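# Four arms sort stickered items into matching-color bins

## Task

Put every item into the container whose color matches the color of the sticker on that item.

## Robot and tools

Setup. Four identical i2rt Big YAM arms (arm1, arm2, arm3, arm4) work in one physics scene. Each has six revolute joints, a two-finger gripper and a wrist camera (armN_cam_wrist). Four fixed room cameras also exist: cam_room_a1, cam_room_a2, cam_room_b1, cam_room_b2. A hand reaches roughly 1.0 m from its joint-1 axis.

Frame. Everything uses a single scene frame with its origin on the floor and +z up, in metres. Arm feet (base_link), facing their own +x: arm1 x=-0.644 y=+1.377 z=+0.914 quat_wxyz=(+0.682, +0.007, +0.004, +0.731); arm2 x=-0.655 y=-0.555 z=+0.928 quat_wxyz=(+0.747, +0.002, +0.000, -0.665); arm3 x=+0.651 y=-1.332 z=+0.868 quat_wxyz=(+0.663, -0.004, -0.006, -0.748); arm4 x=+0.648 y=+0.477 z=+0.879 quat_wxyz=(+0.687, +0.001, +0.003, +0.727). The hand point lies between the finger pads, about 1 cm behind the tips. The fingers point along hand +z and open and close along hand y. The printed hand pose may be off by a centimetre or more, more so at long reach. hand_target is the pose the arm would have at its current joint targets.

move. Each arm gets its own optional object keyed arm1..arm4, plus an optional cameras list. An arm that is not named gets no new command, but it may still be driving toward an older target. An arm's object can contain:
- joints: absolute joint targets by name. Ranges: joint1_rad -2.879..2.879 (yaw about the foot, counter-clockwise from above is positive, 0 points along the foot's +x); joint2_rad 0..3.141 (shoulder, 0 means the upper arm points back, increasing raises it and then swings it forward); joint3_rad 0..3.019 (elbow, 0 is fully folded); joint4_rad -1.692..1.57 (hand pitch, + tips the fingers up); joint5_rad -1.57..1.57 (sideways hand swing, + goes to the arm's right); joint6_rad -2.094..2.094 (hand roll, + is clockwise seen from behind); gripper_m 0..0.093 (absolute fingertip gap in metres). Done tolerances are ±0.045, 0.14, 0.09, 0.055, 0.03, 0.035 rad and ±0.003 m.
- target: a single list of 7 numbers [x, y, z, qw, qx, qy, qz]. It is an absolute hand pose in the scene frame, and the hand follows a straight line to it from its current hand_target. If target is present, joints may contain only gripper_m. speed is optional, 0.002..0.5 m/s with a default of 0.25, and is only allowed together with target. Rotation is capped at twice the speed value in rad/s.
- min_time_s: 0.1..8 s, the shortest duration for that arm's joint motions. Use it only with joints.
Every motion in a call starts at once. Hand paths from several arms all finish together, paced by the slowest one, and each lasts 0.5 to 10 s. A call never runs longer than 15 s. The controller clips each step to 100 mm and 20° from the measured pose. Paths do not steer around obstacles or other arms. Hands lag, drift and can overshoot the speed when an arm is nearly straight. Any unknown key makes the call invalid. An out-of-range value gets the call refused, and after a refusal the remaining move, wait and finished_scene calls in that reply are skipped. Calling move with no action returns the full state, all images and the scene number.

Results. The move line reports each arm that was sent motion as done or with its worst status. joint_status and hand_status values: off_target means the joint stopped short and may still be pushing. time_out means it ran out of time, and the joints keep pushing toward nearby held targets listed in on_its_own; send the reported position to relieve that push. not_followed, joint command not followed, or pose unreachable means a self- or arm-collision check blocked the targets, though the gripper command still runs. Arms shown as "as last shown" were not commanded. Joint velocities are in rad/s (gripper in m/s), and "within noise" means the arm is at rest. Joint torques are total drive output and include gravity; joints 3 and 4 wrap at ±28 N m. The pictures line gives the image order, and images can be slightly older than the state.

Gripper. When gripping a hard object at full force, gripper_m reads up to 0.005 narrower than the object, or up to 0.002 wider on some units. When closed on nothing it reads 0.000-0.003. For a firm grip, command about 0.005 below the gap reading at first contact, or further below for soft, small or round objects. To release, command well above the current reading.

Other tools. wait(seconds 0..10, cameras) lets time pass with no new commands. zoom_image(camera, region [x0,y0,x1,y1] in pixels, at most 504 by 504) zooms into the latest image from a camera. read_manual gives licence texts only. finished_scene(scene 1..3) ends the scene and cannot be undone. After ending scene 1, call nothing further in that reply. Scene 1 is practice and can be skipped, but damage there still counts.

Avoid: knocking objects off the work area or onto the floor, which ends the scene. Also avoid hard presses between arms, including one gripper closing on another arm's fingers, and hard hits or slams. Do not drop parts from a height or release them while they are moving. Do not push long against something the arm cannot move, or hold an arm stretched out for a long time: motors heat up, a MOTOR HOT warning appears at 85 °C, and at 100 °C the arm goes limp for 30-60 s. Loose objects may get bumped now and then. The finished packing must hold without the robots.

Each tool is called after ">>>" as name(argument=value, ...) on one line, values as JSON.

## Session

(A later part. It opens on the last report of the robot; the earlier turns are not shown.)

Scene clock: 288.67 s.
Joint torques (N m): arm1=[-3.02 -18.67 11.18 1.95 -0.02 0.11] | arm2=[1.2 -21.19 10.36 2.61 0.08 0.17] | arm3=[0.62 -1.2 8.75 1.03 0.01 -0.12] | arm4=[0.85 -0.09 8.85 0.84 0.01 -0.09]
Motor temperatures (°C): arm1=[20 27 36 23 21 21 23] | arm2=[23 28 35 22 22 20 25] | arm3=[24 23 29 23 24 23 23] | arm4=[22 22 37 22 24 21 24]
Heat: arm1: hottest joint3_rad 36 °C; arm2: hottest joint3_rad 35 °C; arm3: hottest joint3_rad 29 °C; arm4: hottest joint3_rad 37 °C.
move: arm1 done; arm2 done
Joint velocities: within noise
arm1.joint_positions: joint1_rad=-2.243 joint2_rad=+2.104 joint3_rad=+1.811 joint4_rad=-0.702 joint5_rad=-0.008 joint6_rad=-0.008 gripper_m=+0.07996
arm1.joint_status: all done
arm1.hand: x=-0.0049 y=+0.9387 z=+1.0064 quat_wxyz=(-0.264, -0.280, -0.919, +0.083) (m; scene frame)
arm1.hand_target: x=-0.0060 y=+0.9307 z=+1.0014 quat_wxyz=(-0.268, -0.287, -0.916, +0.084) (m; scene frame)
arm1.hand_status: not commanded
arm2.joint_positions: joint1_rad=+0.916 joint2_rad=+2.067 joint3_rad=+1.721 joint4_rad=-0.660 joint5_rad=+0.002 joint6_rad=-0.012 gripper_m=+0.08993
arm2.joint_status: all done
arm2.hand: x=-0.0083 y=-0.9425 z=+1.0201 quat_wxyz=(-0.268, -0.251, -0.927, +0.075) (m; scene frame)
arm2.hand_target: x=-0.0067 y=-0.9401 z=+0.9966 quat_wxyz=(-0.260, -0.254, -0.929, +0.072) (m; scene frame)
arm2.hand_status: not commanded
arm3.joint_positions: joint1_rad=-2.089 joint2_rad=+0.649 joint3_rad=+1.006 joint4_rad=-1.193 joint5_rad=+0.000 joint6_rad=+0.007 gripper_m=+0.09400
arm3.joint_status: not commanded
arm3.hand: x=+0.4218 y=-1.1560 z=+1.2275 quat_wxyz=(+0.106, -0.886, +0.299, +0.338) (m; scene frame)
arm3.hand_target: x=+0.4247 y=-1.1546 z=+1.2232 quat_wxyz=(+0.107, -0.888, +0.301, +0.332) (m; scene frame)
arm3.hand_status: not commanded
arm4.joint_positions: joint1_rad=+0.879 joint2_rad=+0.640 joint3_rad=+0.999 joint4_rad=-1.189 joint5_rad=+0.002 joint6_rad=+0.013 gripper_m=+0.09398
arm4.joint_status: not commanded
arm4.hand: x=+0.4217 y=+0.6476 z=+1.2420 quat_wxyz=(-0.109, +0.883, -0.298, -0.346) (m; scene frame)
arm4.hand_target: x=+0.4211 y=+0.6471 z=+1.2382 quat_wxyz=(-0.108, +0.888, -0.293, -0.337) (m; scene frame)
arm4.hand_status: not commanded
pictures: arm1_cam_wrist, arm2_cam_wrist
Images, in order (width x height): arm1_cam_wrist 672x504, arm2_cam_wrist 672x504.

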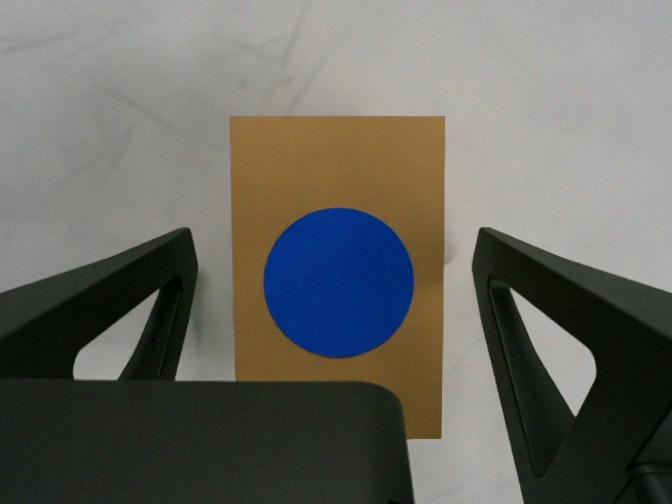

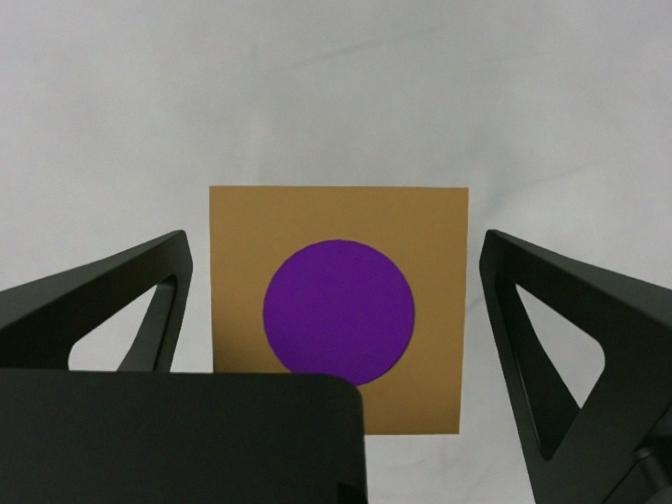

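>>> move(arm1={"target": [-0.33, 1.158, 1.13, 0.2710, 0.2867, 0.9149, -0.0849], "speed": 0.25}, arm2={"target": [-0.33, -0.749, 1.13, 0.2739, 0.2538, 0.9246, -0.0752], "speed": 0.25}, arm3={"target": [0.289, -1.118, 1.17, 0.0749, -0.9248, 0.2530, 0.2739], "speed": 0.25, "joints": {"gripper_m": 0.09}}, arm4={"target": [0.305, 0.720, 1.17, 0.0861, -0.9137, 0.2907, 0.2706], "speed": 0.25, "joints": {"gripper_m": 0.08}}, cameras=["cam_room_a1"])

>>> move(arm1={"joints": {"joint2_rad": 0.65, "joint3_rad": 0.95, "joint4_rad": -1.3}, "min_time_s": 3}, arm2={"joints": {"joint2_rad": 0.65, "joint3_rad": 0.95, "joint4_rad": -1.3}, "min_time_s": 3}, arm3={"target": [0.065, -0.986, 1.15, 0.0749, -0.9248, 0.2530, 0.2739], "speed": 0.2}, arm4={"target": [0.093, 0.870, 1.15, 0.0861, -0.9137, 0.2907, 0.2706], "speed": 0.2}, cameras=["arm3_cam_wrist", "arm4_cam_wrist", "cam_room_a1"])

Scene clock: 312.97 s.
Joint torques (N m): arm1=[-3.08 -2.49 11.59 1.07 -0.04 -0.02] | arm2=[1.2 -6.12 10.26 1.36 0.12 0.15] | arm3=[2.32 -7.41 14.16 1.52 -0.06 -0.06] | arm4=[1.26 -6.89 12.94 1.24 0.23 -0.02]
Motor temperatures (°C): arm1=[20 27 38 23 21 21 22] | arm2=[23 27 34 22 22 20 24] | arm3=[24 23 30 23 24 23 23] | arm4=[22 22 37 22 24 21 24]
Heat: arm1: hottest joint3_rad 38 °C; arm2: hottest joint3_rad 34 °C; arm3: hottest joint3_rad 30 °C; arm4: hottest joint3_rad 37 °C.
move: arm1 done; arm2 off_target; arm3 off_target; arm4 off_target
Joint velocities: within noise
arm1.joint_positions: joint1_rad=-2.246 joint2_rad=+0.960 joint3_rad=+0.827 joint4_rad=-0.829 joint5_rad=-0.010 joint6_rad=-0.002 gripper_m=+0.07996
arm1.joint_status: not commanded
arm1.hand: x=-0.3267 y=+1.1606 z=+1.1341 quat_wxyz=(-0.280, -0.282, -0.914, +0.086) (m; scene frame)
arm1.hand_target: x=-0.3299 y=+1.1581 z=+1.1302 quat_wxyz=(-0.271, -0.287, -0.915, +0.085) (m; scene frame)
arm1.hand_status: done (0.006 m and 1.1 deg from the pose sent, 0.411 m and 1.2 deg at the start)
arm2.joint_positions: joint1_rad=+0.916 joint2_rad=+0.974 joint3_rad=+0.804 joint4_rad=-0.788 joint5_rad=+0.002 joint6_rad=-0.007 gripper_m=+0.08993
arm2.joint_status: not commanded
arm2.hand: x=-0.3257 y=-0.7537 z=+1.1427 quat_wxyz=(-0.291, -0.251, -0.920, +0.081) (m; scene frame)
arm2.hand_target: x=-0.3301 y=-0.7490 z=+1.1303 quat_wxyz=(-0.274, -0.254, -0.925, +0.075) (m; scene frame)
arm2.hand_status: off_target (0.014 m and 2.1 deg from the pose sent, 0.391 m and 0.8 deg at the start)
arm3.joint_positions: joint1_rad=-1.980 joint2_rad=+1.062 joint3_rad=+1.055 joint4_rad=-1.047 joint5_rad=+0.021 joint6_rad=+0.010 gripper_m=+0.09007
arm3.joint_status: all done
arm3.hand: x=+0.3066 y=-1.1213 z=+1.1405 quat_wxyz=(+0.069, -0.931, +0.262, +0.242) (m; scene frame)
arm3.hand_target: x=+0.2906 y=-1.1188 z=+1.1700 quat_wxyz=(+0.075, -0.925, +0.253, +0.274) (m; scene frame)
arm3.hand_status: off_target (0.034 m and 3.9 deg from the pose sent, 0.150 m and 10.7 deg at the start)
arm4.joint_positions: joint1_rad=+0.900 joint2_rad=+1.068 joint3_rad=+1.028 joint4_rad=-1.018 joint5_rad=+0.006 joint6_rad=+0.013 gripper_m=+0.08011
arm4.joint_status: all done
arm4.hand: x=+0.3213 y=+0.7114 z=+1.1434 quat_wxyz=(-0.076, +0.919, -0.300, -0.243) (m; scene frame)
arm4.hand_target: x=+0.3063 y=+0.7190 z=+1.1700 quat_wxyz=(-0.086, +0.914, -0.291, -0.271) (m; scene frame)
arm4.hand_status: off_target (0.032 m and 3.6 deg from the pose sent, 0.155 m and 9.7 deg at the start)
pictures: cam_room_a1
Images, in order (width x height): cam_room_a1 672x504.

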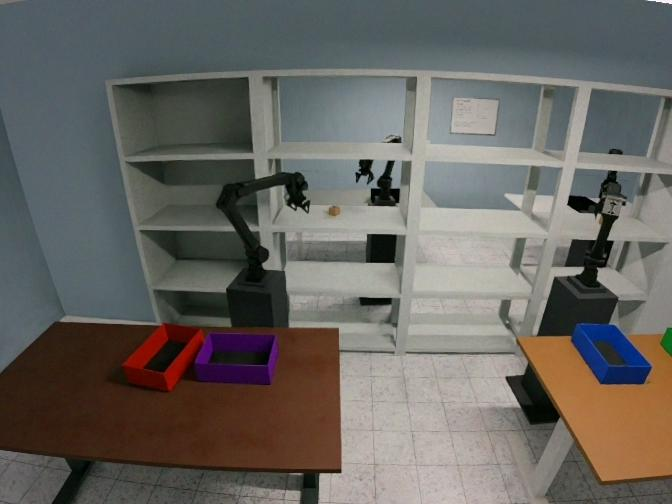

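Scene clock: 316.30 s.
Joint torques (N m): arm1=[-3.14 0.38 16.84 0.87 -0.05 -0.01] | arm2=[1.14 -2.55 16.24 1.2 0.11 0.14] | arm3=[1.9 -19.9 14.16 0.72 -0.08 -0.12] | arm4=[1.26 -18.96 12.98 0.46 0.14 -0.08]
Motor temperatures (°C): arm1=[20 26 38 23 21 21 22] | arm2=[23 27 35 22 22 20 24] | arm3=[24 23 30 23 24 23 23] | arm4=[22 22 38 22 24 21 24]
Heat: arm1: hottest joint3_rad 38 °C; arm2: hottest joint3_rad 35 °C; arm3: hottest joint3_rad 30 °C; arm4: hottest joint3_rad 38 °C.
move: arm1 done; arm2 done; arm3 off_target; arm4 off_target
Joint velocities: within noise
arm1.joint_positions: joint1_rad=-2.246 joint2_rad=+0.656 joint3_rad=+0.886 joint4_rad=-1.289 joint5_rad=-0.010 joint6_rad=-0.002 gripper_m=+0.07996
arm1.joint_status: all done
arm1.hand: x=-0.4278 y=+1.2313 z=+1.1968 quat_wxyz=(-0.236, -0.287, -0.926, +0.072) (m; scene frame)
arm1.hand_target: x=-0.4256 y=+1.2269 z=+1.2282 quat_wxyz=(-0.262, -0.288, -0.918, +0.082) (m; scene frame)
arm1.hand_status: not commanded
arm2.joint_positions: joint1_rad=+0.916 joint2_rad=+0.656 joint3_rad=+0.890 joint4_rad=-1.286 joint5_rad=+0.002 joint6_rad=-0.007 gripper_m=+0.08993
arm2.joint_status: all done
arm2.hand: x=-0.4348 y=-0.6890 z=+1.2164 quat_wxyz=(-0.247, -0.254, -0.933, +0.068) (m; scene frame)
arm2.hand_target: x=-0.4320 y=-0.6895 z=+1.2460 quat_wxyz=(-0.271, -0.254, -0.925, +0.075) (m; scene frame)
arm2.hand_status: not commanded
arm3.joint_positions: joint1_rad=-1.980 joint2_rad=+1.752 joint3_rad=+1.709 joint4_rad=-0.990 joint5_rad=+0.018 joint6_rad=+0.010 gripper_m=+0.09007
arm3.joint_status: not commanded
arm3.hand: x=+0.0784 y=-0.9884 z=+1.1238 quat_wxyz=(+0.070, -0.929, +0.261, +0.252) (m; scene frame)
arm3.hand_target: x=+0.0662 y=-0.9866 z=+1.1500 quat_wxyz=(+0.075, -0.925, +0.253, +0.274) (m; scene frame)
arm3.hand_status: off_target (0.030 m and 2.7 deg from the pose sent, 0.277 m and 3.9 deg at the start)
arm4.joint_positions: joint1_rad=+0.900 joint2_rad=+1.754 joint3_rad=+1.685 joint4_rad=-0.956 joint5_rad=+0.006 joint6_rad=+0.013 gripper_m=+0.08011
arm4.joint_status: not commanded
arm4.hand: x=+0.1047 y=+0.8642 z=+1.1325 quat_wxyz=(-0.080, +0.915, -0.299, -0.258) (m; scene frame)
arm4.hand_target: x=+0.0937 y=+0.8694 z=+1.1500 quat_wxyz=(-0.086, +0.913, -0.291, -0.271) (m; scene frame)
arm4.hand_status: off_target (0.022 m and 1.8 deg from the pose sent, 0.278 m and 3.6 deg at the start)
pictures: arm3_cam_wrist, arm4_cam_wrist, cam_room_a1
Images, in order (width x height): arm3_cam_wrist 672x504, arm4_cam_wrist 672x504, cam_room_a1 672x504.

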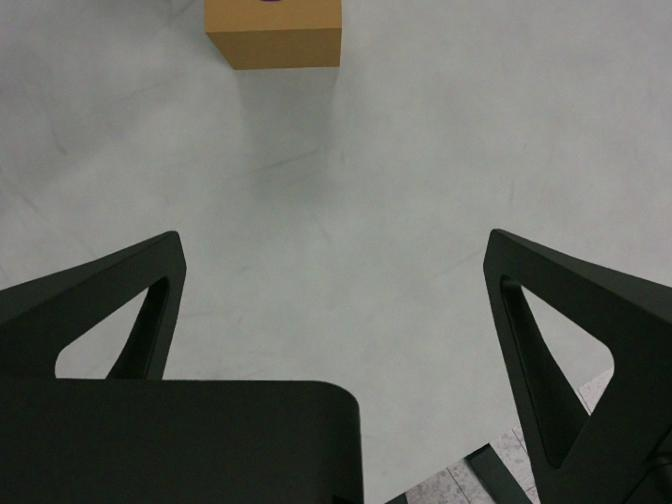

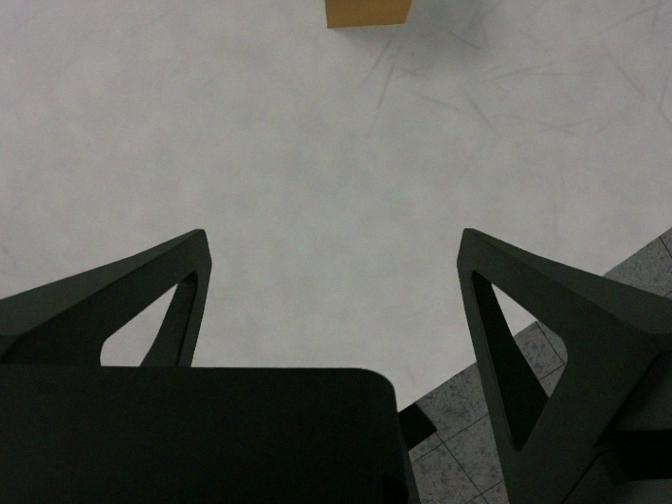

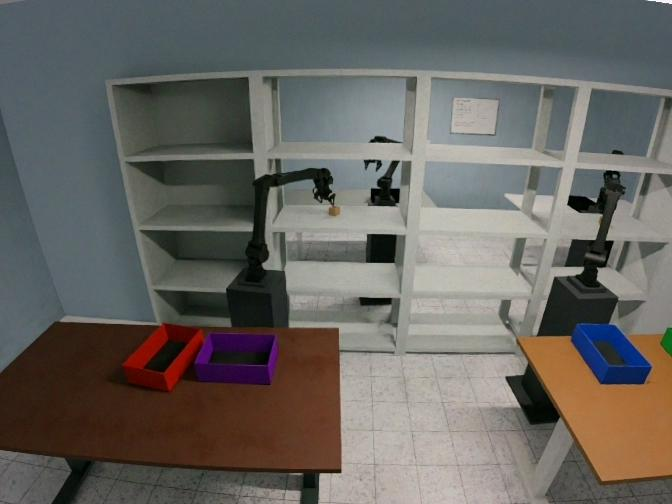

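>>> move(arm3={"target": [-0.035, -0.960, 1.127, 0.0706, -0.9287, 0.2385, 0.2751], "speed": 0.15}, arm4={"target": [-0.008, 0.959, 1.10, 0.0807, -0.9193, 0.2723, 0.2723], "speed": 0.15}, cameras=["arm3_cam_wrist", "arm4_cam_wrist"])

Scene clock: 339.27 s.
Joint torques (N m): arm1=[-2.9 0.67 17.05 0.88 -0.05 0.02] | arm2=[1.2 -2.61 16.21 1.18 0.12 0.15] | arm3=[2.37 -23.59 14.27 0.69 0.01 -0.08] | arm4=[0.67 -24.23 13.01 0.39 -0.1 -0.11]
Motor temperatures (°C): arm1=[20 26 40 23 21 21 22] | arm2=[23 26 38 22 22 20 23] | arm3=[24 25 31 23 24 23 23] | arm4=[22 23 42 22 24 21 24]
Heat: arm1: hottest joint3_rad 40 °C; arm2: hottest joint3_rad 38 °C; arm3: hottest joint3_rad 31 °C; arm4: hottest joint3_rad 42 °C.
move: arm3 off_target; arm4 off_target
Joint velocities: within noise
arm1, arm2: as last shown
arm3.joint_positions: joint1_rad=-1.952 joint2_rad=+2.047 joint3_rad=+2.107 joint4_rad=-1.083 joint5_rad=+0.018 joint6_rad=+0.010 gripper_m=+0.09007
arm3.joint_status: not commanded
arm3.hand: x=-0.0194 y=-0.9566 z=+1.1089 quat_wxyz=(+0.068, -0.931, +0.248, +0.258) (m; scene frame)
arm3.hand_target: x=-0.0338 y=-0.9606 z=+1.1270 quat_wxyz=(+0.071, -0.929, +0.239, +0.276) (m; scene frame)
arm3.hand_status: off_target (0.024 m and 2.2 deg from the pose sent, 0.117 m and 3.7 deg at the start)
arm4.joint_positions: joint1_rad=+0.882 joint2_rad=+2.166 joint3_rad=+2.213 joint4_rad=-1.059 joint5_rad=-0.025 joint6_rad=-0.040 gripper_m=+0.08011
arm4.joint_status: not commanded
arm4.hand: x=-0.0013 y=+0.9498 z=+1.0938 quat_wxyz=(-0.077, +0.920, -0.278, -0.265) (m; scene frame)
arm4.hand_target: x=-0.0074 y=+0.9585 z=+1.1000 quat_wxyz=(-0.081, +0.919, -0.272, -0.273) (m; scene frame)
arm4.hand_status: off_target (0.013 m and 1.1 deg from the pose sent, 0.151 m and 3.5 deg at the start)
pictures: arm3_cam_wrist, arm4_cam_wrist
Images, in order (width x height): arm3_cam_wrist 672x504, arm4_cam_wrist 672x504.

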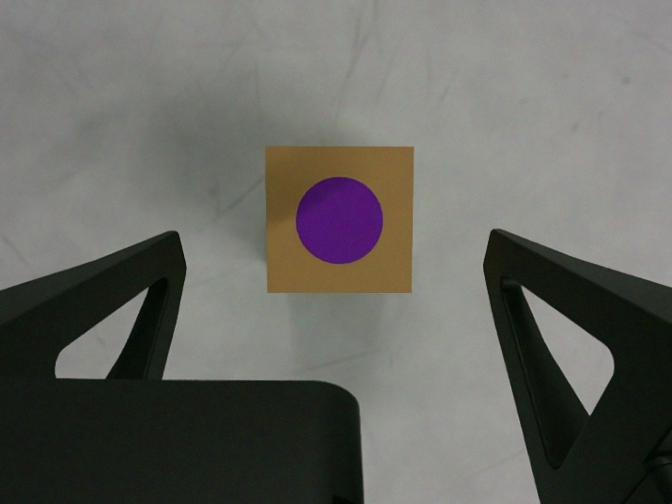

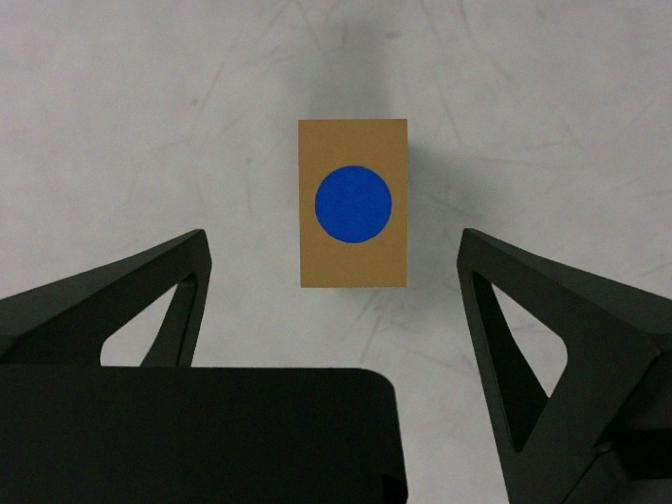

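>>> move(arm3={"target": [-0.0466, -0.9546, 1.067, 0.0706, -0.9287, 0.2385, 0.2751], "speed": 0.1}, arm4={"target": [-0.0207, 0.9751, 1.030, 0.0807, -0.9193, 0.2723, 0.2723], "speed": 0.1}, cameras=["arm3_cam_wrist", "arm4_cam_wrist"])

Scene clock: 361.63 s.
Joint torques (N m): arm1=[-2.9 0.73 16.94 0.85 -0.01 0] | arm2=[1.38 -2.49 16.21 1.18 0.12 0.15] | arm3=[2.43 -24.53 9.18 1.66 0.01 -0.09] | arm4=[0.67 -25.17 9.76 1.47 -0.07 -0.09]
Motor temperatures (°C): arm1=[20 25 41 23 21 21 22] | arm2=[23 26 40 22 22 20 23] | arm3=[24 26 32 23 24 23 23] | arm4=[22 24 42 22 24 21 24]
Heat: arm1: hottest joint3_rad 41 °C; arm2: hottest joint3_rad 40 °C; arm3: hottest joint3_rad 32 °C; arm4: hottest joint3_rad 42 °C.
move: arm3 off_target; arm4 off_target
Joint velocities: within noise
arm1, arm2: as last shown
arm3.joint_positions: joint1_rad=-1.952 joint2_rad=+2.093 joint3_rad=+2.081 joint4_rad=-0.977 joint5_rad=+0.018 joint6_rad=+0.010 gripper_m=+0.09007
arm3.joint_status: not commanded
arm3.hand: x=-0.0383 y=-0.9467 z=+1.0749 quat_wxyz=(+0.072, -0.927, +0.247, +0.274) (m; scene frame)
arm3.hand_target: x=-0.0463 y=-0.9546 z=+1.0670 quat_wxyz=(+0.071, -0.929, +0.239, +0.275) (m; scene frame)
arm3.hand_status: off_target (0.014 m and 1.0 deg from the pose sent, 0.050 m and 2.2 deg at the start)
arm4.joint_positions: joint1_rad=+0.876 joint2_rad=+2.244 joint3_rad=+2.211 joint4_rad=-0.964 joint5_rad=-0.029 joint6_rad=-0.047 gripper_m=+0.08011
arm4.joint_status: not commanded
arm4.hand: x=-0.0184 y=+0.9673 z=+1.0439 quat_wxyz=(-0.080, +0.918, -0.276, -0.273) (m; scene frame)
arm4.hand_target: x=-0.0202 y=+0.9747 z=+1.0299 quat_wxyz=(-0.081, +0.919, -0.272, -0.272) (m; scene frame)
arm4.hand_status: off_target (0.016 m and 0.5 deg from the pose sent, 0.071 m and 1.1 deg at the start)
pictures: arm3_cam_wrist, arm4_cam_wrist
Images, in order (width x height): arm3_cam_wrist 672x504, arm4_cam_wrist 672x504.

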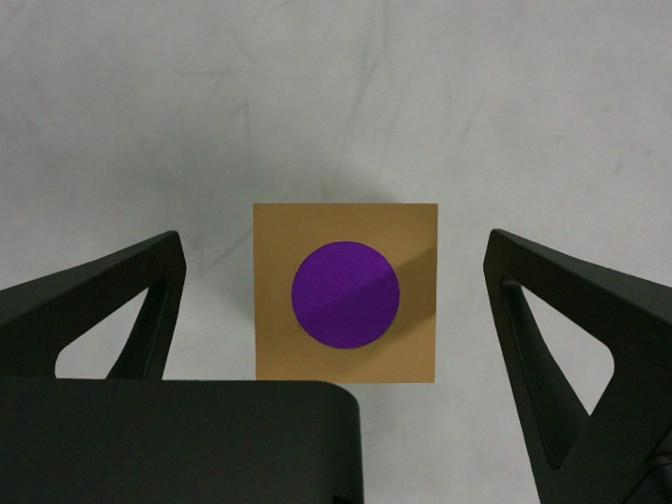

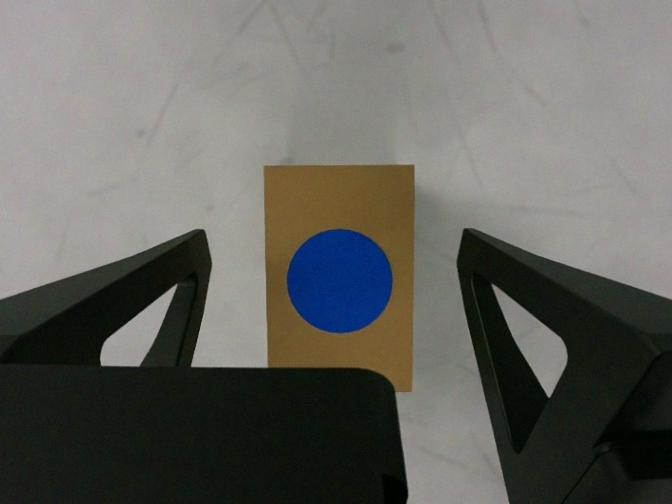

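>>> move(arm3={"target": [-0.041, -0.955, 1.036, 0.0706, -0.9287, 0.2385, 0.2751], "speed": 0.06}, arm4={"target": [-0.0175, 0.9743, 1.006, 0.0807, -0.9193, 0.2723, 0.2723], "speed": 0.06}, cameras=["arm3_cam_wrist", "arm4_cam_wrist"])

Scene clock: 376.63 s.
Joint torques (N m): arm1=[-2.61 0.67 16.87 0.83 -0.07 0.04] | arm2=[1.2 -2.61 16.24 1.18 0.11 0.15] | arm3=[2.14 -25.29 9.01 1.66 -0.05 -0.12] | arm4=[0.38 -25 9.28 1.55 -0.07 -0.1]
Motor temperatures (°C): arm1=[20 25 42 23 21 21 22] | arm2=[23 26 40 22 22 20 23] | arm3=[24 27 32 23 24 23 23] | arm4=[22 27 42 22 24 21 24]
Heat: arm1: hottest joint3_rad 42 °C; arm2: hottest joint3_rad 40 °C; arm3: hottest joint3_rad 32 °C; arm4: hottest joint3_rad 42 °C.
move: arm3 done; arm4 off_target
Joint velocities: within noise
arm1, arm2: as last shown
arm3.joint_positions: joint1_rad=-1.952 joint2_rad=+2.093 joint3_rad=+1.987 joint4_rad=-0.890 joint5_rad=+0.018 joint6_rad=+0.010 gripper_m=+0.09007
arm3.joint_status: not commanded
arm3.hand: x=-0.0351 y=-0.9489 z=+1.0381 quat_wxyz=(+0.071, -0.928, +0.247, +0.271) (m; scene frame)
arm3.hand_target: x=-0.0408 y=-0.9550 z=+1.0360 quat_wxyz=(+0.071, -0.929, +0.239, +0.275) (m; scene frame)
arm3.hand_status: done (0.009 m and 1.1 deg from the pose sent, 0.040 m and 1.0 deg at the start)
arm4.joint_positions: joint1_rad=+0.875 joint2_rad=+2.244 joint3_rad=+2.148 joint4_rad=-0.899 joint5_rad=-0.030 joint6_rad=-0.049 gripper_m=+0.08011
arm4.joint_status: not commanded
arm4.hand: x=-0.0174 y=+0.9669 z=+1.0202 quat_wxyz=(-0.080, +0.918, -0.276, -0.274) (m; scene frame)
arm4.hand_target: x=-0.0172 y=+0.9739 z=+1.0060 quat_wxyz=(-0.081, +0.919, -0.272, -0.272) (m; scene frame)
arm4.hand_status: off_target (0.016 m and 0.5 deg from the pose sent, 0.039 m and 0.5 deg at the start)
pictures: arm3_cam_wrist, arm4_cam_wrist
Images, in order (width x height): arm3_cam_wrist 672x504, arm4_cam_wrist 672x504.

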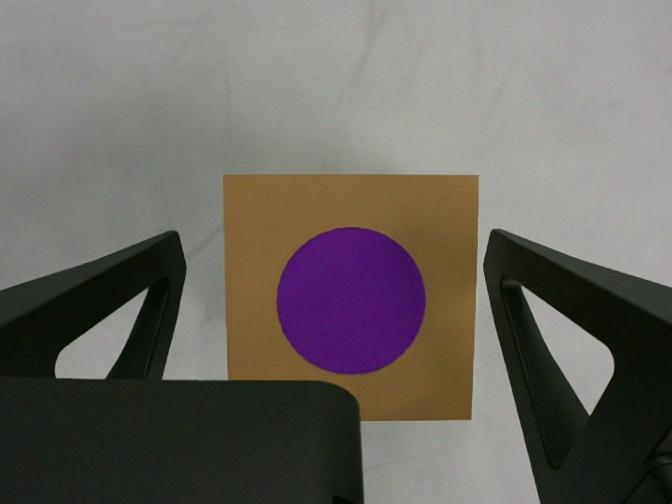

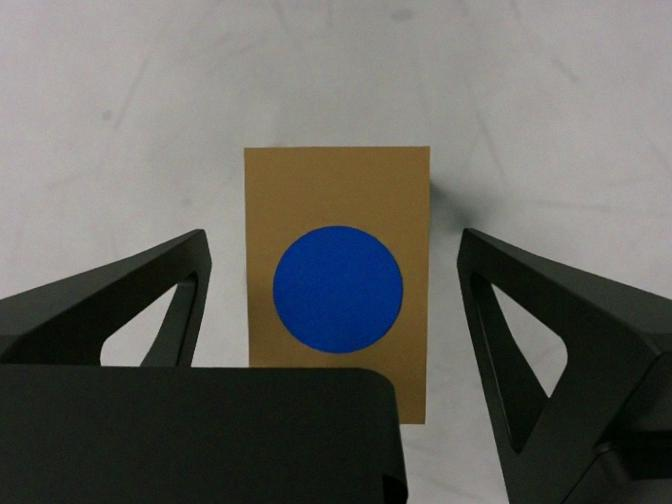

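>>> move(arm3={"joints": {"gripper_m": 0.040}}, arm4={"joints": {"gripper_m": 0.033}}, cameras=["arm3_cam_wrist", "arm4_cam_wrist"])

Scene clock: 380.43 s.
Joint torques (N m): arm1=[-2.37 0.79 16.98 0.98 -0.09 0] | arm2=[1.26 -2.49 16.24 1.18 0.12 0.16] | arm3=[2.2 -25.23 8.99 1.68 -0.03 -0.12] | arm4=[0.62 -25.47 9.1 1.48 -0.06 -0.08]
Motor temperatures (°C): arm1=[20 25 42 23 21 21 22] | arm2=[23 26 41 22 22 20 23] | arm3=[24 27 32 23 24 23 23] | arm4=[22 27 41 22 24 21 24]
Heat: arm1: hottest joint3_rad 42 °C; arm2: hottest joint3_rad 41 °C; arm3: hottest joint3_rad 32 °C; arm4: hottest joint3_rad 41 °C.
move: arm3 off_target; arm4 off_target
Joint velocities: within noise
arm1, arm2: as last shown
arm3.joint_positions: joint1_rad=-1.952 joint2_rad=+2.093 joint3_rad=+1.987 joint4_rad=-0.890 joint5_rad=+0.017 joint6_rad=+0.010 gripper_m=+0.05309
arm3.joint_status: gripper_m off_target (ended at +0.05312, target +0.04000)
arm3.hand: x=-0.0352 y=-0.9489 z=+1.0382 quat_wxyz=(+0.071, -0.928, +0.247, +0.271) (m; scene frame)
arm3.hand_target: x=-0.0409 y=-0.9549 z=+1.0360 quat_wxyz=(+0.071, -0.929, +0.239, +0.275) (m; scene frame)
arm3.hand_status: not commanded
arm4.joint_positions: joint1_rad=+0.875 joint2_rad=+2.244 joint3_rad=+2.148 joint4_rad=-0.898 joint5_rad=-0.031 joint6_rad=-0.051 gripper_m=+0.04410
arm4.joint_status: gripper_m off_target (ended at +0.04413, target +0.03300)
arm4.hand: x=-0.0173 y=+0.9671 z=+1.0203 quat_wxyz=(-0.080, +0.918, -0.275, -0.274) (m; scene frame)
arm4.hand_target: x=-0.0171 y=+0.9740 z=+1.0060 quat_wxyz=(-0.081, +0.919, -0.272, -0.272) (m; scene frame)
arm4.hand_status: not commanded
pictures: arm3_cam_wrist, arm4_cam_wrist
Images, in order (width x height): arm3_cam_wrist 672x504, arm4_cam_wrist 672x504.

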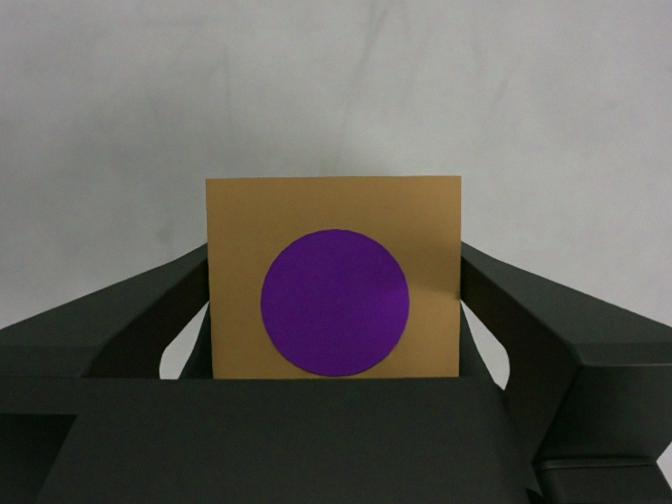

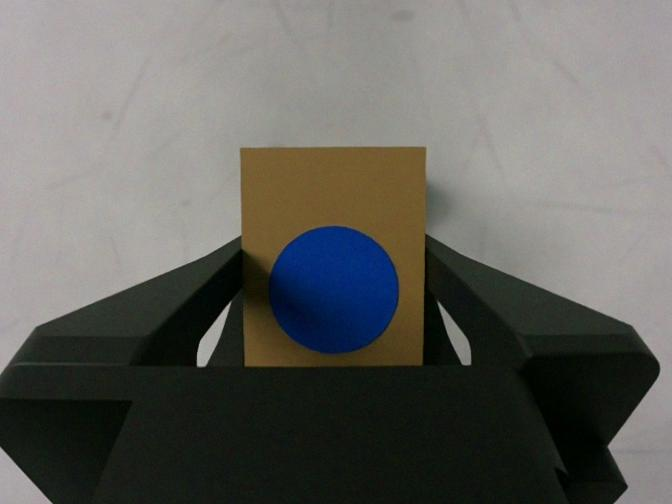

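>>> move(arm3={"target": [-0.025, -0.957, 1.125, 0.0706, -0.9287, 0.2385, 0.2751], "speed": 0.15}, arm4={"target": [-0.005, 0.962, 1.105, 0.0807, -0.9193, 0.2723, 0.2723], "speed": 0.15}, cameras=[])

>>> move(arm3={"target": [0.31, -1.13, 1.20, 0.0749, -0.9248, 0.2530, 0.2739], "speed": 0.25}, arm4={"target": [0.31, 0.717, 1.20, 0.0861, -0.9137, 0.2907, 0.2706], "speed": 0.25}, cameras=["arm3_cam_wrist", "arm4_cam_wrist", "cam_room_a1", "cam_room_a2"])

Scene clock: 393.17 s.
Joint torques (N m): arm1=[-3.14 0.15 16.91 0.96 -0.04 0.03] | arm2=[1.08 -2.73 16.21 1.18 0.11 0.15] | arm3=[1.73 -26.05 14.02 0.7 -0.07 -0.12] | arm4=[0.73 -28.16 12.71 0.47 0.05 -0.06]
Motor temperatures (°C): arm1=[20 25 43 23 21 21 22] | arm2=[23 25 41 22 22 20 23] | arm3=[24 27 32 23 24 23 24] | arm4=[22 28 40 22 24 21 25]
Heat: arm1: hottest joint3_rad 43 °C; arm2: hottest joint3_rad 41 °C; arm3: hottest joint3_rad 32 °C; arm4: hottest joint3_rad 40 °C.
move: arm3 off_target; arm4 off_target
Joint velocities: within noise
arm1, arm2: as last shown
arm3.joint_positions: joint1_rad=-1.952 joint2_rad=+2.044 joint3_rad=+2.059 joint4_rad=-1.063 joint5_rad=+0.014 joint6_rad=+0.005 gripper_m=+0.05309
arm3.joint_status: not commanded
arm3.hand: x=-0.0148 y=-0.9601 z=+1.0885 quat_wxyz=(+0.064, -0.935, +0.246, +0.246) (m; scene frame)
arm3.hand_target: x=-0.0233 y=-0.9578 z=+1.1251 quat_wxyz=(+0.071, -0.929, +0.239, +0.275) (m; scene frame)
arm3.hand_status: off_target (0.038 m and 3.6 deg from the pose sent, 0.088 m and 1.0 deg at the start)
arm4.joint_positions: joint1_rad=+0.875 joint2_rad=+2.204 joint3_rad=+2.222 joint4_rad=-1.073 joint5_rad=-0.031 joint6_rad=-0.051 gripper_m=+0.04412
arm4.joint_status: not commanded
arm4.hand: x=+0.0002 y=+0.9544 z=+1.0670 quat_wxyz=(-0.070, +0.926, -0.277, -0.246) (m; scene frame)
arm4.hand_target: x=-0.0036 y=+0.9610 z=+1.1049 quat_wxyz=(-0.081, +0.919, -0.272, -0.273) (m; scene frame)
arm4.hand_status: off_target (0.039 m and 3.4 deg from the pose sent, 0.086 m and 0.4 deg at the start)
pictures: none
No camera images: "cameras" was empty.

Scene clock: 395.47 s.
Joint torques (N m): arm1=[-2.2 1.08 16.94 0.91 -0.04 0.03] | arm2=[1.14 -2.67 16.2 1.17 0.11 0.15] | arm3=[0.62 -6.42 9.16 0.92 0.1 0.01] | arm4=[1.61 -7.18 9.36 0.46 0.21 0.21]
Motor temperatures (°C): arm1=[20 25 43 23 21 21 22] | arm2=[23 25 41 22 22 20 23] | arm3=[24 27 32 23 24 23 24] | arm4=[22 28 39 22 24 21 25]
Heat: arm1: hottest joint3_rad 43 °C; arm2: hottest joint3_rad 41 °C; arm3: hottest joint3_rad 32 °C; arm4: hottest joint3_rad 39 °C.
move: arm3 done; arm4 done
Joint velocities: within noise
arm1, arm2: as last shown
arm3.joint_positions: joint1_rad=-1.952 joint2_rad=+1.006 joint3_rad=+1.160 joint4_rad=-1.127 joint5_rad=+0.018 joint6_rad=+0.005 gripper_m=+0.05309
arm3.joint_status: not commanded
arm3.hand: x=+0.3073 y=-1.1345 z=+1.2047 quat_wxyz=(+0.075, -0.925, +0.244, +0.281) (m; scene frame)
arm3.hand_target: x=+0.3101 y=-1.1301 z=+1.2000 quat_wxyz=(+0.075, -0.925, +0.253, +0.274) (m; scene frame)
arm3.hand_status: done (0.007 m and 1.3 deg from the pose sent, 0.383 m and 3.7 deg at the start)
arm4.joint_positions: joint1_rad=+0.899 joint2_rad=+1.063 joint3_rad=+1.153 joint4_rad=-1.074 joint5_rad=+0.006 joint6_rad=-0.011 gripper_m=+0.04412
arm4.joint_status: not commanded
arm4.hand: x=+0.3114 y=+0.7189 z=+1.2022 quat_wxyz=(-0.089, +0.913, -0.286, -0.276) (m; scene frame)
arm4.hand_target: x=+0.3100 y=+0.7170 z=+1.1999 quat_wxyz=(-0.086, +0.914, -0.291, -0.271) (m; scene frame)
arm4.hand_status: done (0.003 m and 0.9 deg from the pose sent, 0.412 m and 3.9 deg at the start)
pictures: arm3_cam_wrist, arm4_cam_wrist, cam_room_a1, cam_room_a2
Images, in order (width x height): arm3_cam_wrist 672x504, arm4_cam_wrist 672x504, cam_room_a1 672x504, cam_room_a2 672x504.

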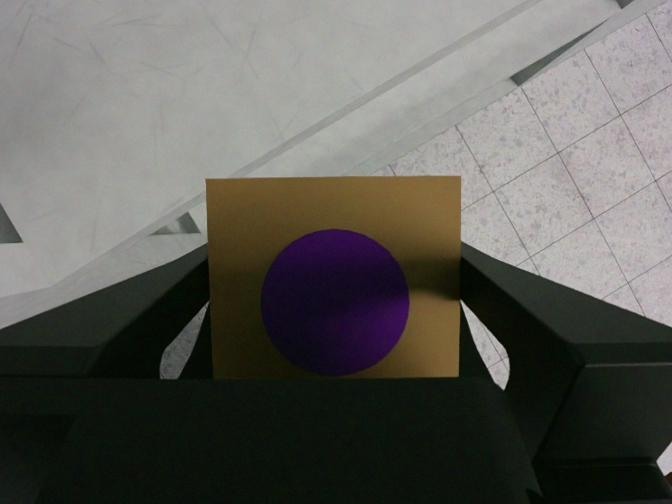

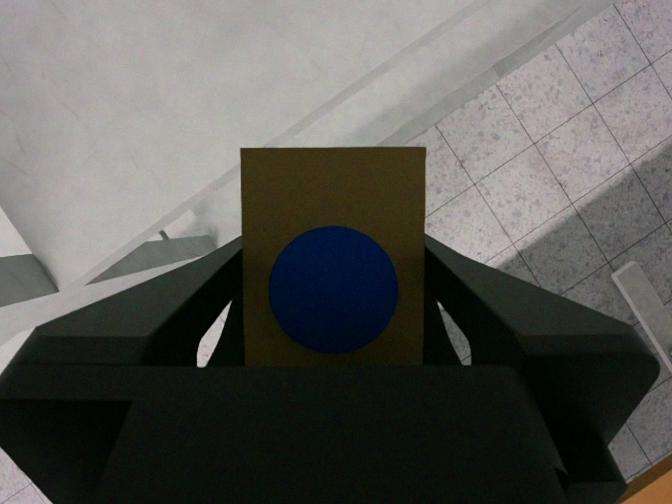

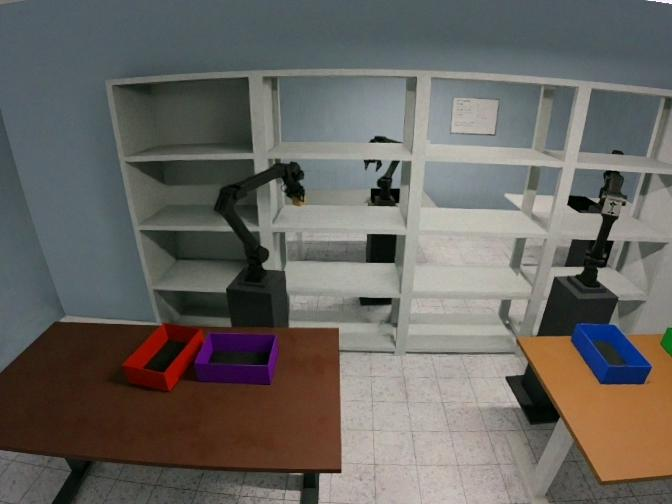

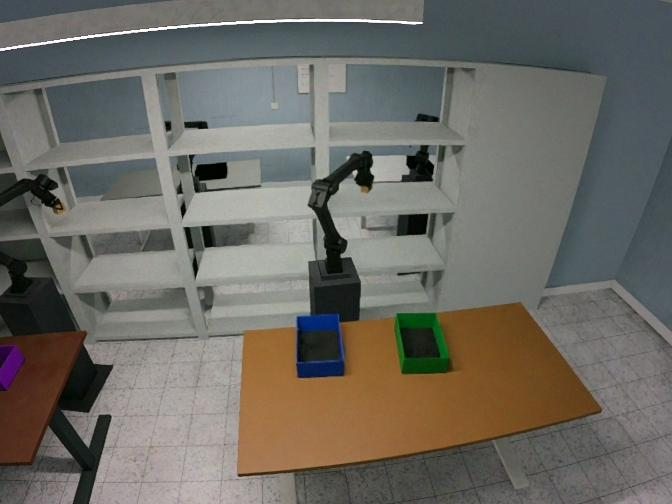

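>>> move(arm3={"joints": {"joint1_rad": 1.79, "joint2_rad": 0.7, "joint3_rad": 0.95, "joint4_rad": -1.25, "joint5_rad": 0, "joint6_rad": 0}, "min_time_s": 6}, arm4={"joints": {"joint1_rad": -1.87, "joint2_rad": 0.7, "joint3_rad": 0.95, "joint4_rad": -1.25, "joint5_rad": 0, "joint6_rad": 0}, "min_time_s": 5}, cameras=["arm3_cam_wrist", "arm4_cam_wrist"])

Scene clock: 405.20 s.
Joint torques (N m): arm1=[-2.2 0.73 17.13 0.79 -0.06 0.03] | arm2=[1.14 -2.61 16.21 1.17 0.12 0.16] | arm3=[1.9 -2.9 9.01 0.92 0.01 -0.09] | arm4=[0.85 -3.02 9.06 0.57 -0.02 0.12]
Motor temperatures (°C): arm1=[20 25 43 23 21 21 22] | arm2=[23 25 41 22 22 20 23] | arm3=[24 27 32 23 24 23 24] | arm4=[22 27 39 22 24 21 26]
Heat: arm1: hottest joint3_rad 43 °C; arm2: hottest joint3_rad 41 °C; arm3: hottest joint3_rad 32 °C; arm4: hottest joint3_rad 39 °C.
move: arm3 done; arm4 done
Joint velocities: within noise
arm1, arm2: as last shown
arm3.joint_positions: joint1_rad=+1.781 joint2_rad=+0.710 joint3_rad=+0.954 joint4_rad=-1.245 joint5_rad=+0.001 joint6_rad=+0.005 gripper_m=+0.05304
arm3.joint_status: all done
arm3.hand: x=+0.9328 y=-1.3025 z=+1.1799 quat_wxyz=(-0.281, +0.043, -0.959, -0.006) (m; scene frame)
arm3.hand_target: x=+0.9293 y=-1.3002 z=+1.1797 quat_wxyz=(-0.281, +0.049, -0.958, -0.007) (m; scene frame)
arm3.hand_status: not commanded
arm4.joint_positions: joint1_rad=-1.870 joint2_rad=+0.711 joint3_rad=+0.948 joint4_rad=-1.241 joint5_rad=+0.003 joint6_rad=-0.010 gripper_m=+0.04415
arm4.joint_status: all done
arm4.hand: x=+0.9245 y=+0.4093 z=+1.1878 quat_wxyz=(-0.275, -0.111, -0.954, +0.039) (m; scene frame)
arm4.hand_target: x=+0.9210 y=+0.4107 z=+1.1905 quat_wxyz=(-0.277, -0.116, -0.953, +0.036) (m; scene frame)
arm4.hand_status: not commanded
pictures: arm3_cam_wrist, arm4_cam_wrist
Images, in order (width x height): arm3_cam_wrist 672x504, arm4_cam_wrist 672x504.

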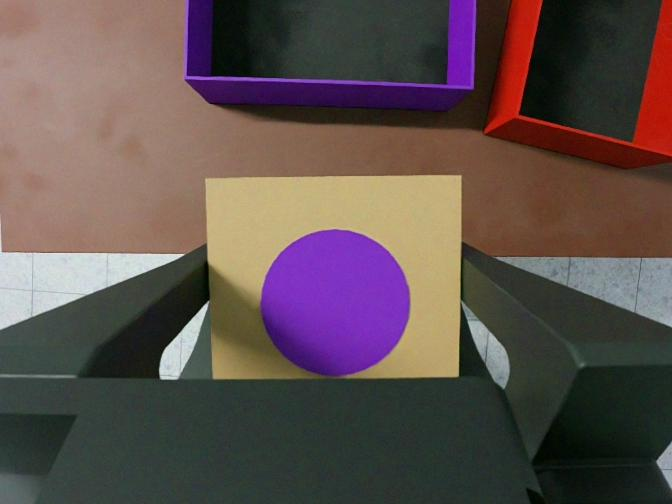

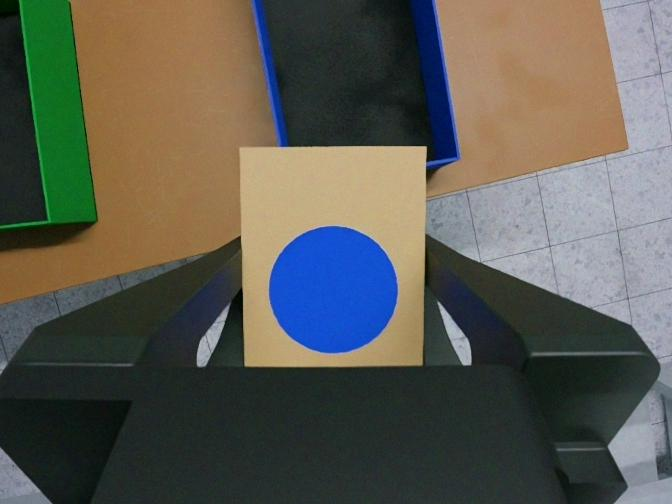

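>>> move(arm3={"joints": {"joint2_rad": 1.60, "joint3_rad": 1.03, "joint4_rad": -0.43}, "min_time_s": 3}, arm4={"joints": {"joint2_rad": 1.479, "joint3_rad": 0.872, "joint4_rad": -0.406}, "min_time_s": 3}, cameras=["arm3_cam_wrist", "arm4_cam_wrist", "cam_room_a1", "cam_room_a2"])

Scene clock: 430.43 s.
Joint torques (N m): arm1=[-2.84 -0.03 17.01 0.68 -0.11 0.02] | arm2=[1.2 -2.61 16.25 1.14 0.11 0.15] | arm3=[1.61 -14.8 12.01 1.7 0.01 -0.1] | arm4=[0.38 -11.34 7.82 1.51 -0.05 0.15]
Motor temperatures (°C): arm1=[20 24 44 23 21 21 22] | arm2=[23 25 42 22 22 20 23] | arm3=[24 25 32 23 24 23 24] | arm4=[22 25 39 22 24 21 26]
Heat: arm1: hottest joint3_rad 44 °C; arm2: hottest joint3_rad 42 °C; arm3: hottest joint3_rad 32 °C; arm4: hottest joint3_rad 39 °C.
move: arm3 done; arm4 done
Joint velocities: within noise
arm1.joint_positions: joint1_rad=-2.246 joint2_rad=+0.656 joint3_rad=+0.886 joint4_rad=-1.289 joint5_rad=-0.010 joint6_rad=-0.002 gripper_m=+0.07996
arm1.joint_status: not commanded
arm1.hand: x=-0.4278 y=+1.2313 z=+1.1968 quat_wxyz=(-0.236, -0.287, -0.926, +0.072) (m; scene frame)
arm1.hand_target: x=-0.4256 y=+1.2269 z=+1.2282 quat_wxyz=(-0.262, -0.288, -0.918, +0.082) (m; scene frame)
arm1.hand_status: not commanded
arm2.joint_positions: joint1_rad=+0.916 joint2_rad=+0.656 joint3_rad=+0.890 joint4_rad=-1.286 joint5_rad=+0.002 joint6_rad=-0.007 gripper_m=+0.08993
arm2.joint_status: not commanded
arm2.hand: x=-0.4348 y=-0.6890 z=+1.2164 quat_wxyz=(-0.247, -0.254, -0.933, +0.068) (m; scene frame)
arm2.hand_target: x=-0.4320 y=-0.6895 z=+1.2460 quat_wxyz=(-0.271, -0.254, -0.925, +0.075) (m; scene frame)
arm2.hand_status: not commanded
arm3.joint_positions: joint1_rad=+1.781 joint2_rad=+1.600 joint3_rad=+0.979 joint4_rad=-0.446 joint5_rad=+0.001 joint6_rad=+0.005 gripper_m=+0.05304
arm3.joint_status: all done
arm3.hand: x=+1.1797 y=-1.2837 z=+0.9346 quat_wxyz=(-0.249, +0.043, -0.968, -0.005) (m; scene frame)
arm3.hand_target: x=+1.2045 y=-1.2760 z=+0.9594 quat_wxyz=(-0.281, +0.049, -0.958, -0.007) (m; scene frame)
arm3.hand_status: not commanded
arm4.joint_positions: joint1_rad=-1.870 joint2_rad=+1.469 joint3_rad=+0.867 joint4_rad=-0.424 joint5_rad=+0.003 joint6_rad=-0.010 gripper_m=+0.04415
arm4.joint_status: all done
arm4.hand: x=+1.1279 y=+0.3579 z=+0.9631 quat_wxyz=(-0.265, -0.111, -0.957, +0.037) (m; scene frame)
arm4.hand_target: x=+1.1332 y=+0.3570 z=+0.9627 quat_wxyz=(-0.271, -0.116, -0.955, +0.035) (m; scene frame)
arm4.hand_status: not commanded
pictures: arm3_cam_wrist, arm4_cam_wrist, cam_room_a1, cam_room_a2
Images, in order (width x height): arm3_cam_wrist 672x504, arm4_cam_wrist 672x504, cam_room_a1 672x504, cam_room_a2 672x504.

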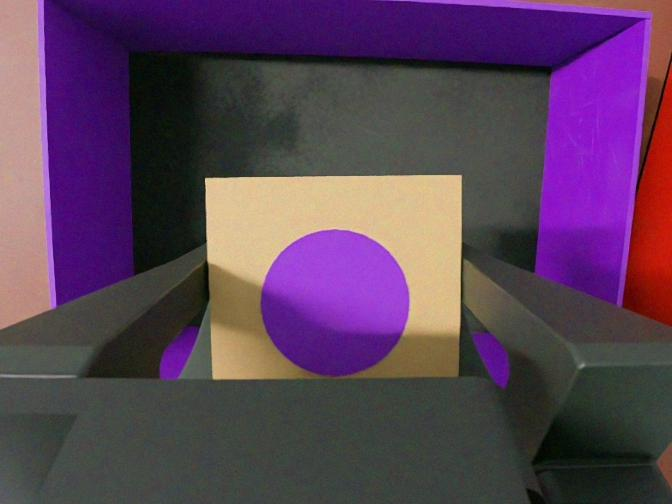

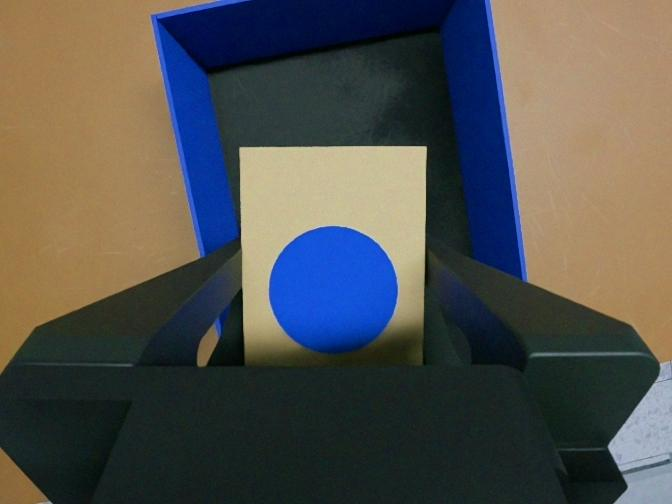

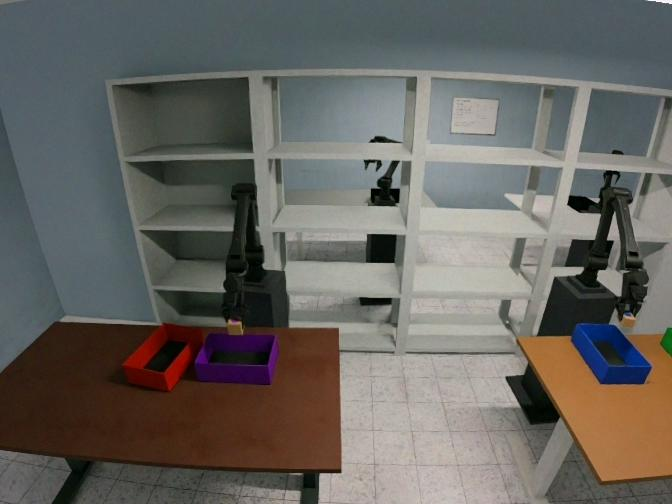

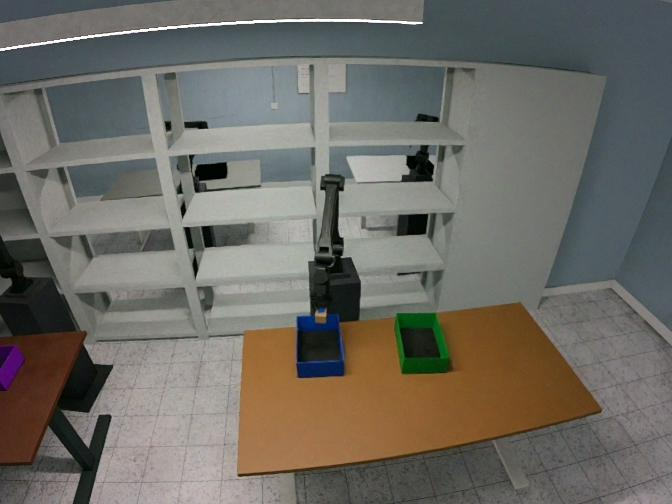

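>>> move(arm3={"target": [1.1937, -1.2824, 0.815, 0.3045, -0.0465, 0.9513, 0.0149], "speed": 0.15}, arm4={"target": [1.1213, 0.3502, 0.81, 0.2857, 0.1250, 0.9494, -0.0376], "speed": 0.15}, cameras=["arm3_cam_wrist", "arm4_cam_wrist"])

Scene clock: 453.50 s.
Joint torques (N m): arm1=[-3.19 0.38 17.14 0.68 -0.08 0.01] | arm2=[1.2 -2.55 16.24 1.17 0.12 0.16] | arm3=[0.91 -16.44 5.44 1.87 -0.08 -0.11] | arm4=[-0.09 -13.51 4.78 1.55 -0.04 0.14]
Motor temperatures (°C): arm1=[20 24 45 23 21 21 22] | arm2=[23 25 42 22 22 20 23] | arm3=[24 25 32 23 24 23 24] | arm4=[22 24 36 22 24 21 26]
Heat: arm1: hottest joint3_rad 45 °C; arm2: hottest joint3_rad 42 °C; arm3: hottest joint3_rad 32 °C; arm4: hottest joint3_rad 36 °C.
move: arm3 done; arm4 done
Joint velocities: within noise
arm1, arm2: as last shown
arm3.joint_positions: joint1_rad=+1.781 joint2_rad=+1.869 joint3_rad=+0.859 joint4_rad=+0.040 joint5_rad=-0.015 joint6_rad=+0.005 gripper_m=+0.05304
arm3.joint_status: not commanded
arm3.hand: x=+1.1900 y=-1.2820 z=+0.8120 quat_wxyz=(-0.296, +0.045, -0.954, -0.014) (m; scene frame)
arm3.hand_target: x=+1.1938 y=-1.2825 z=+0.8150 quat_wxyz=(-0.304, +0.046, -0.951, -0.015) (m; scene frame)
arm3.hand_status: done (0.005 m and 1.1 deg from the pose sent, 0.121 m and 6.8 deg at the start)
arm4.joint_positions: joint1_rad=-1.882 joint2_rad=+1.814 joint3_rad=+0.711 joint4_rad=+0.104 joint5_rad=+0.000 joint6_rad=-0.010 gripper_m=+0.04415
arm4.joint_status: not commanded
arm4.hand: x=+1.1174 y=+0.3543 z=+0.8095 quat_wxyz=(-0.278, -0.116, -0.953, +0.039) (m; scene frame)
arm4.hand_target: x=+1.1213 y=+0.3502 z=+0.8101 quat_wxyz=(-0.286, -0.125, -0.949, +0.038) (m; scene frame)
arm4.hand_status: done (0.006 m and 1.4 deg from the pose sent, 0.153 m and 3.0 deg at the start)
pictures: arm3_cam_wrist, arm4_cam_wrist
Images, in order (width x height): arm3_cam_wrist 672x504, arm4_cam_wrist 672x504.

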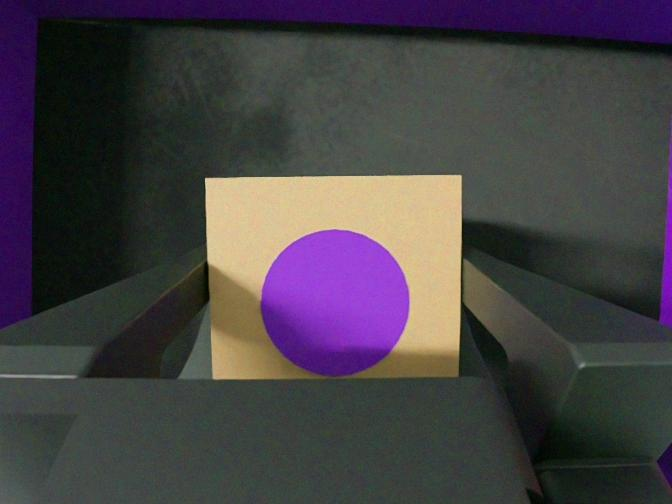

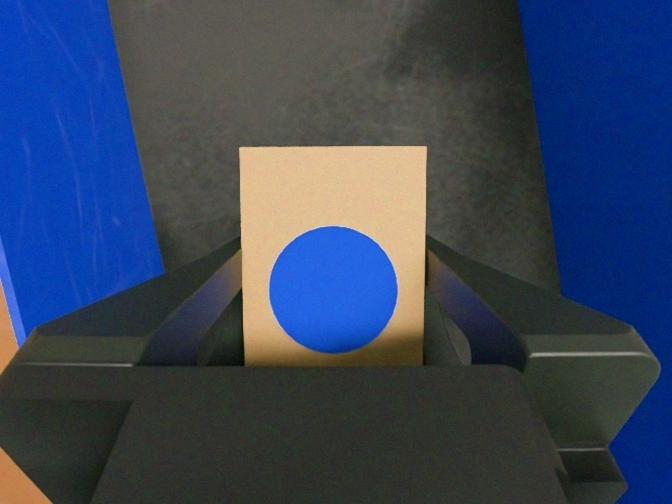

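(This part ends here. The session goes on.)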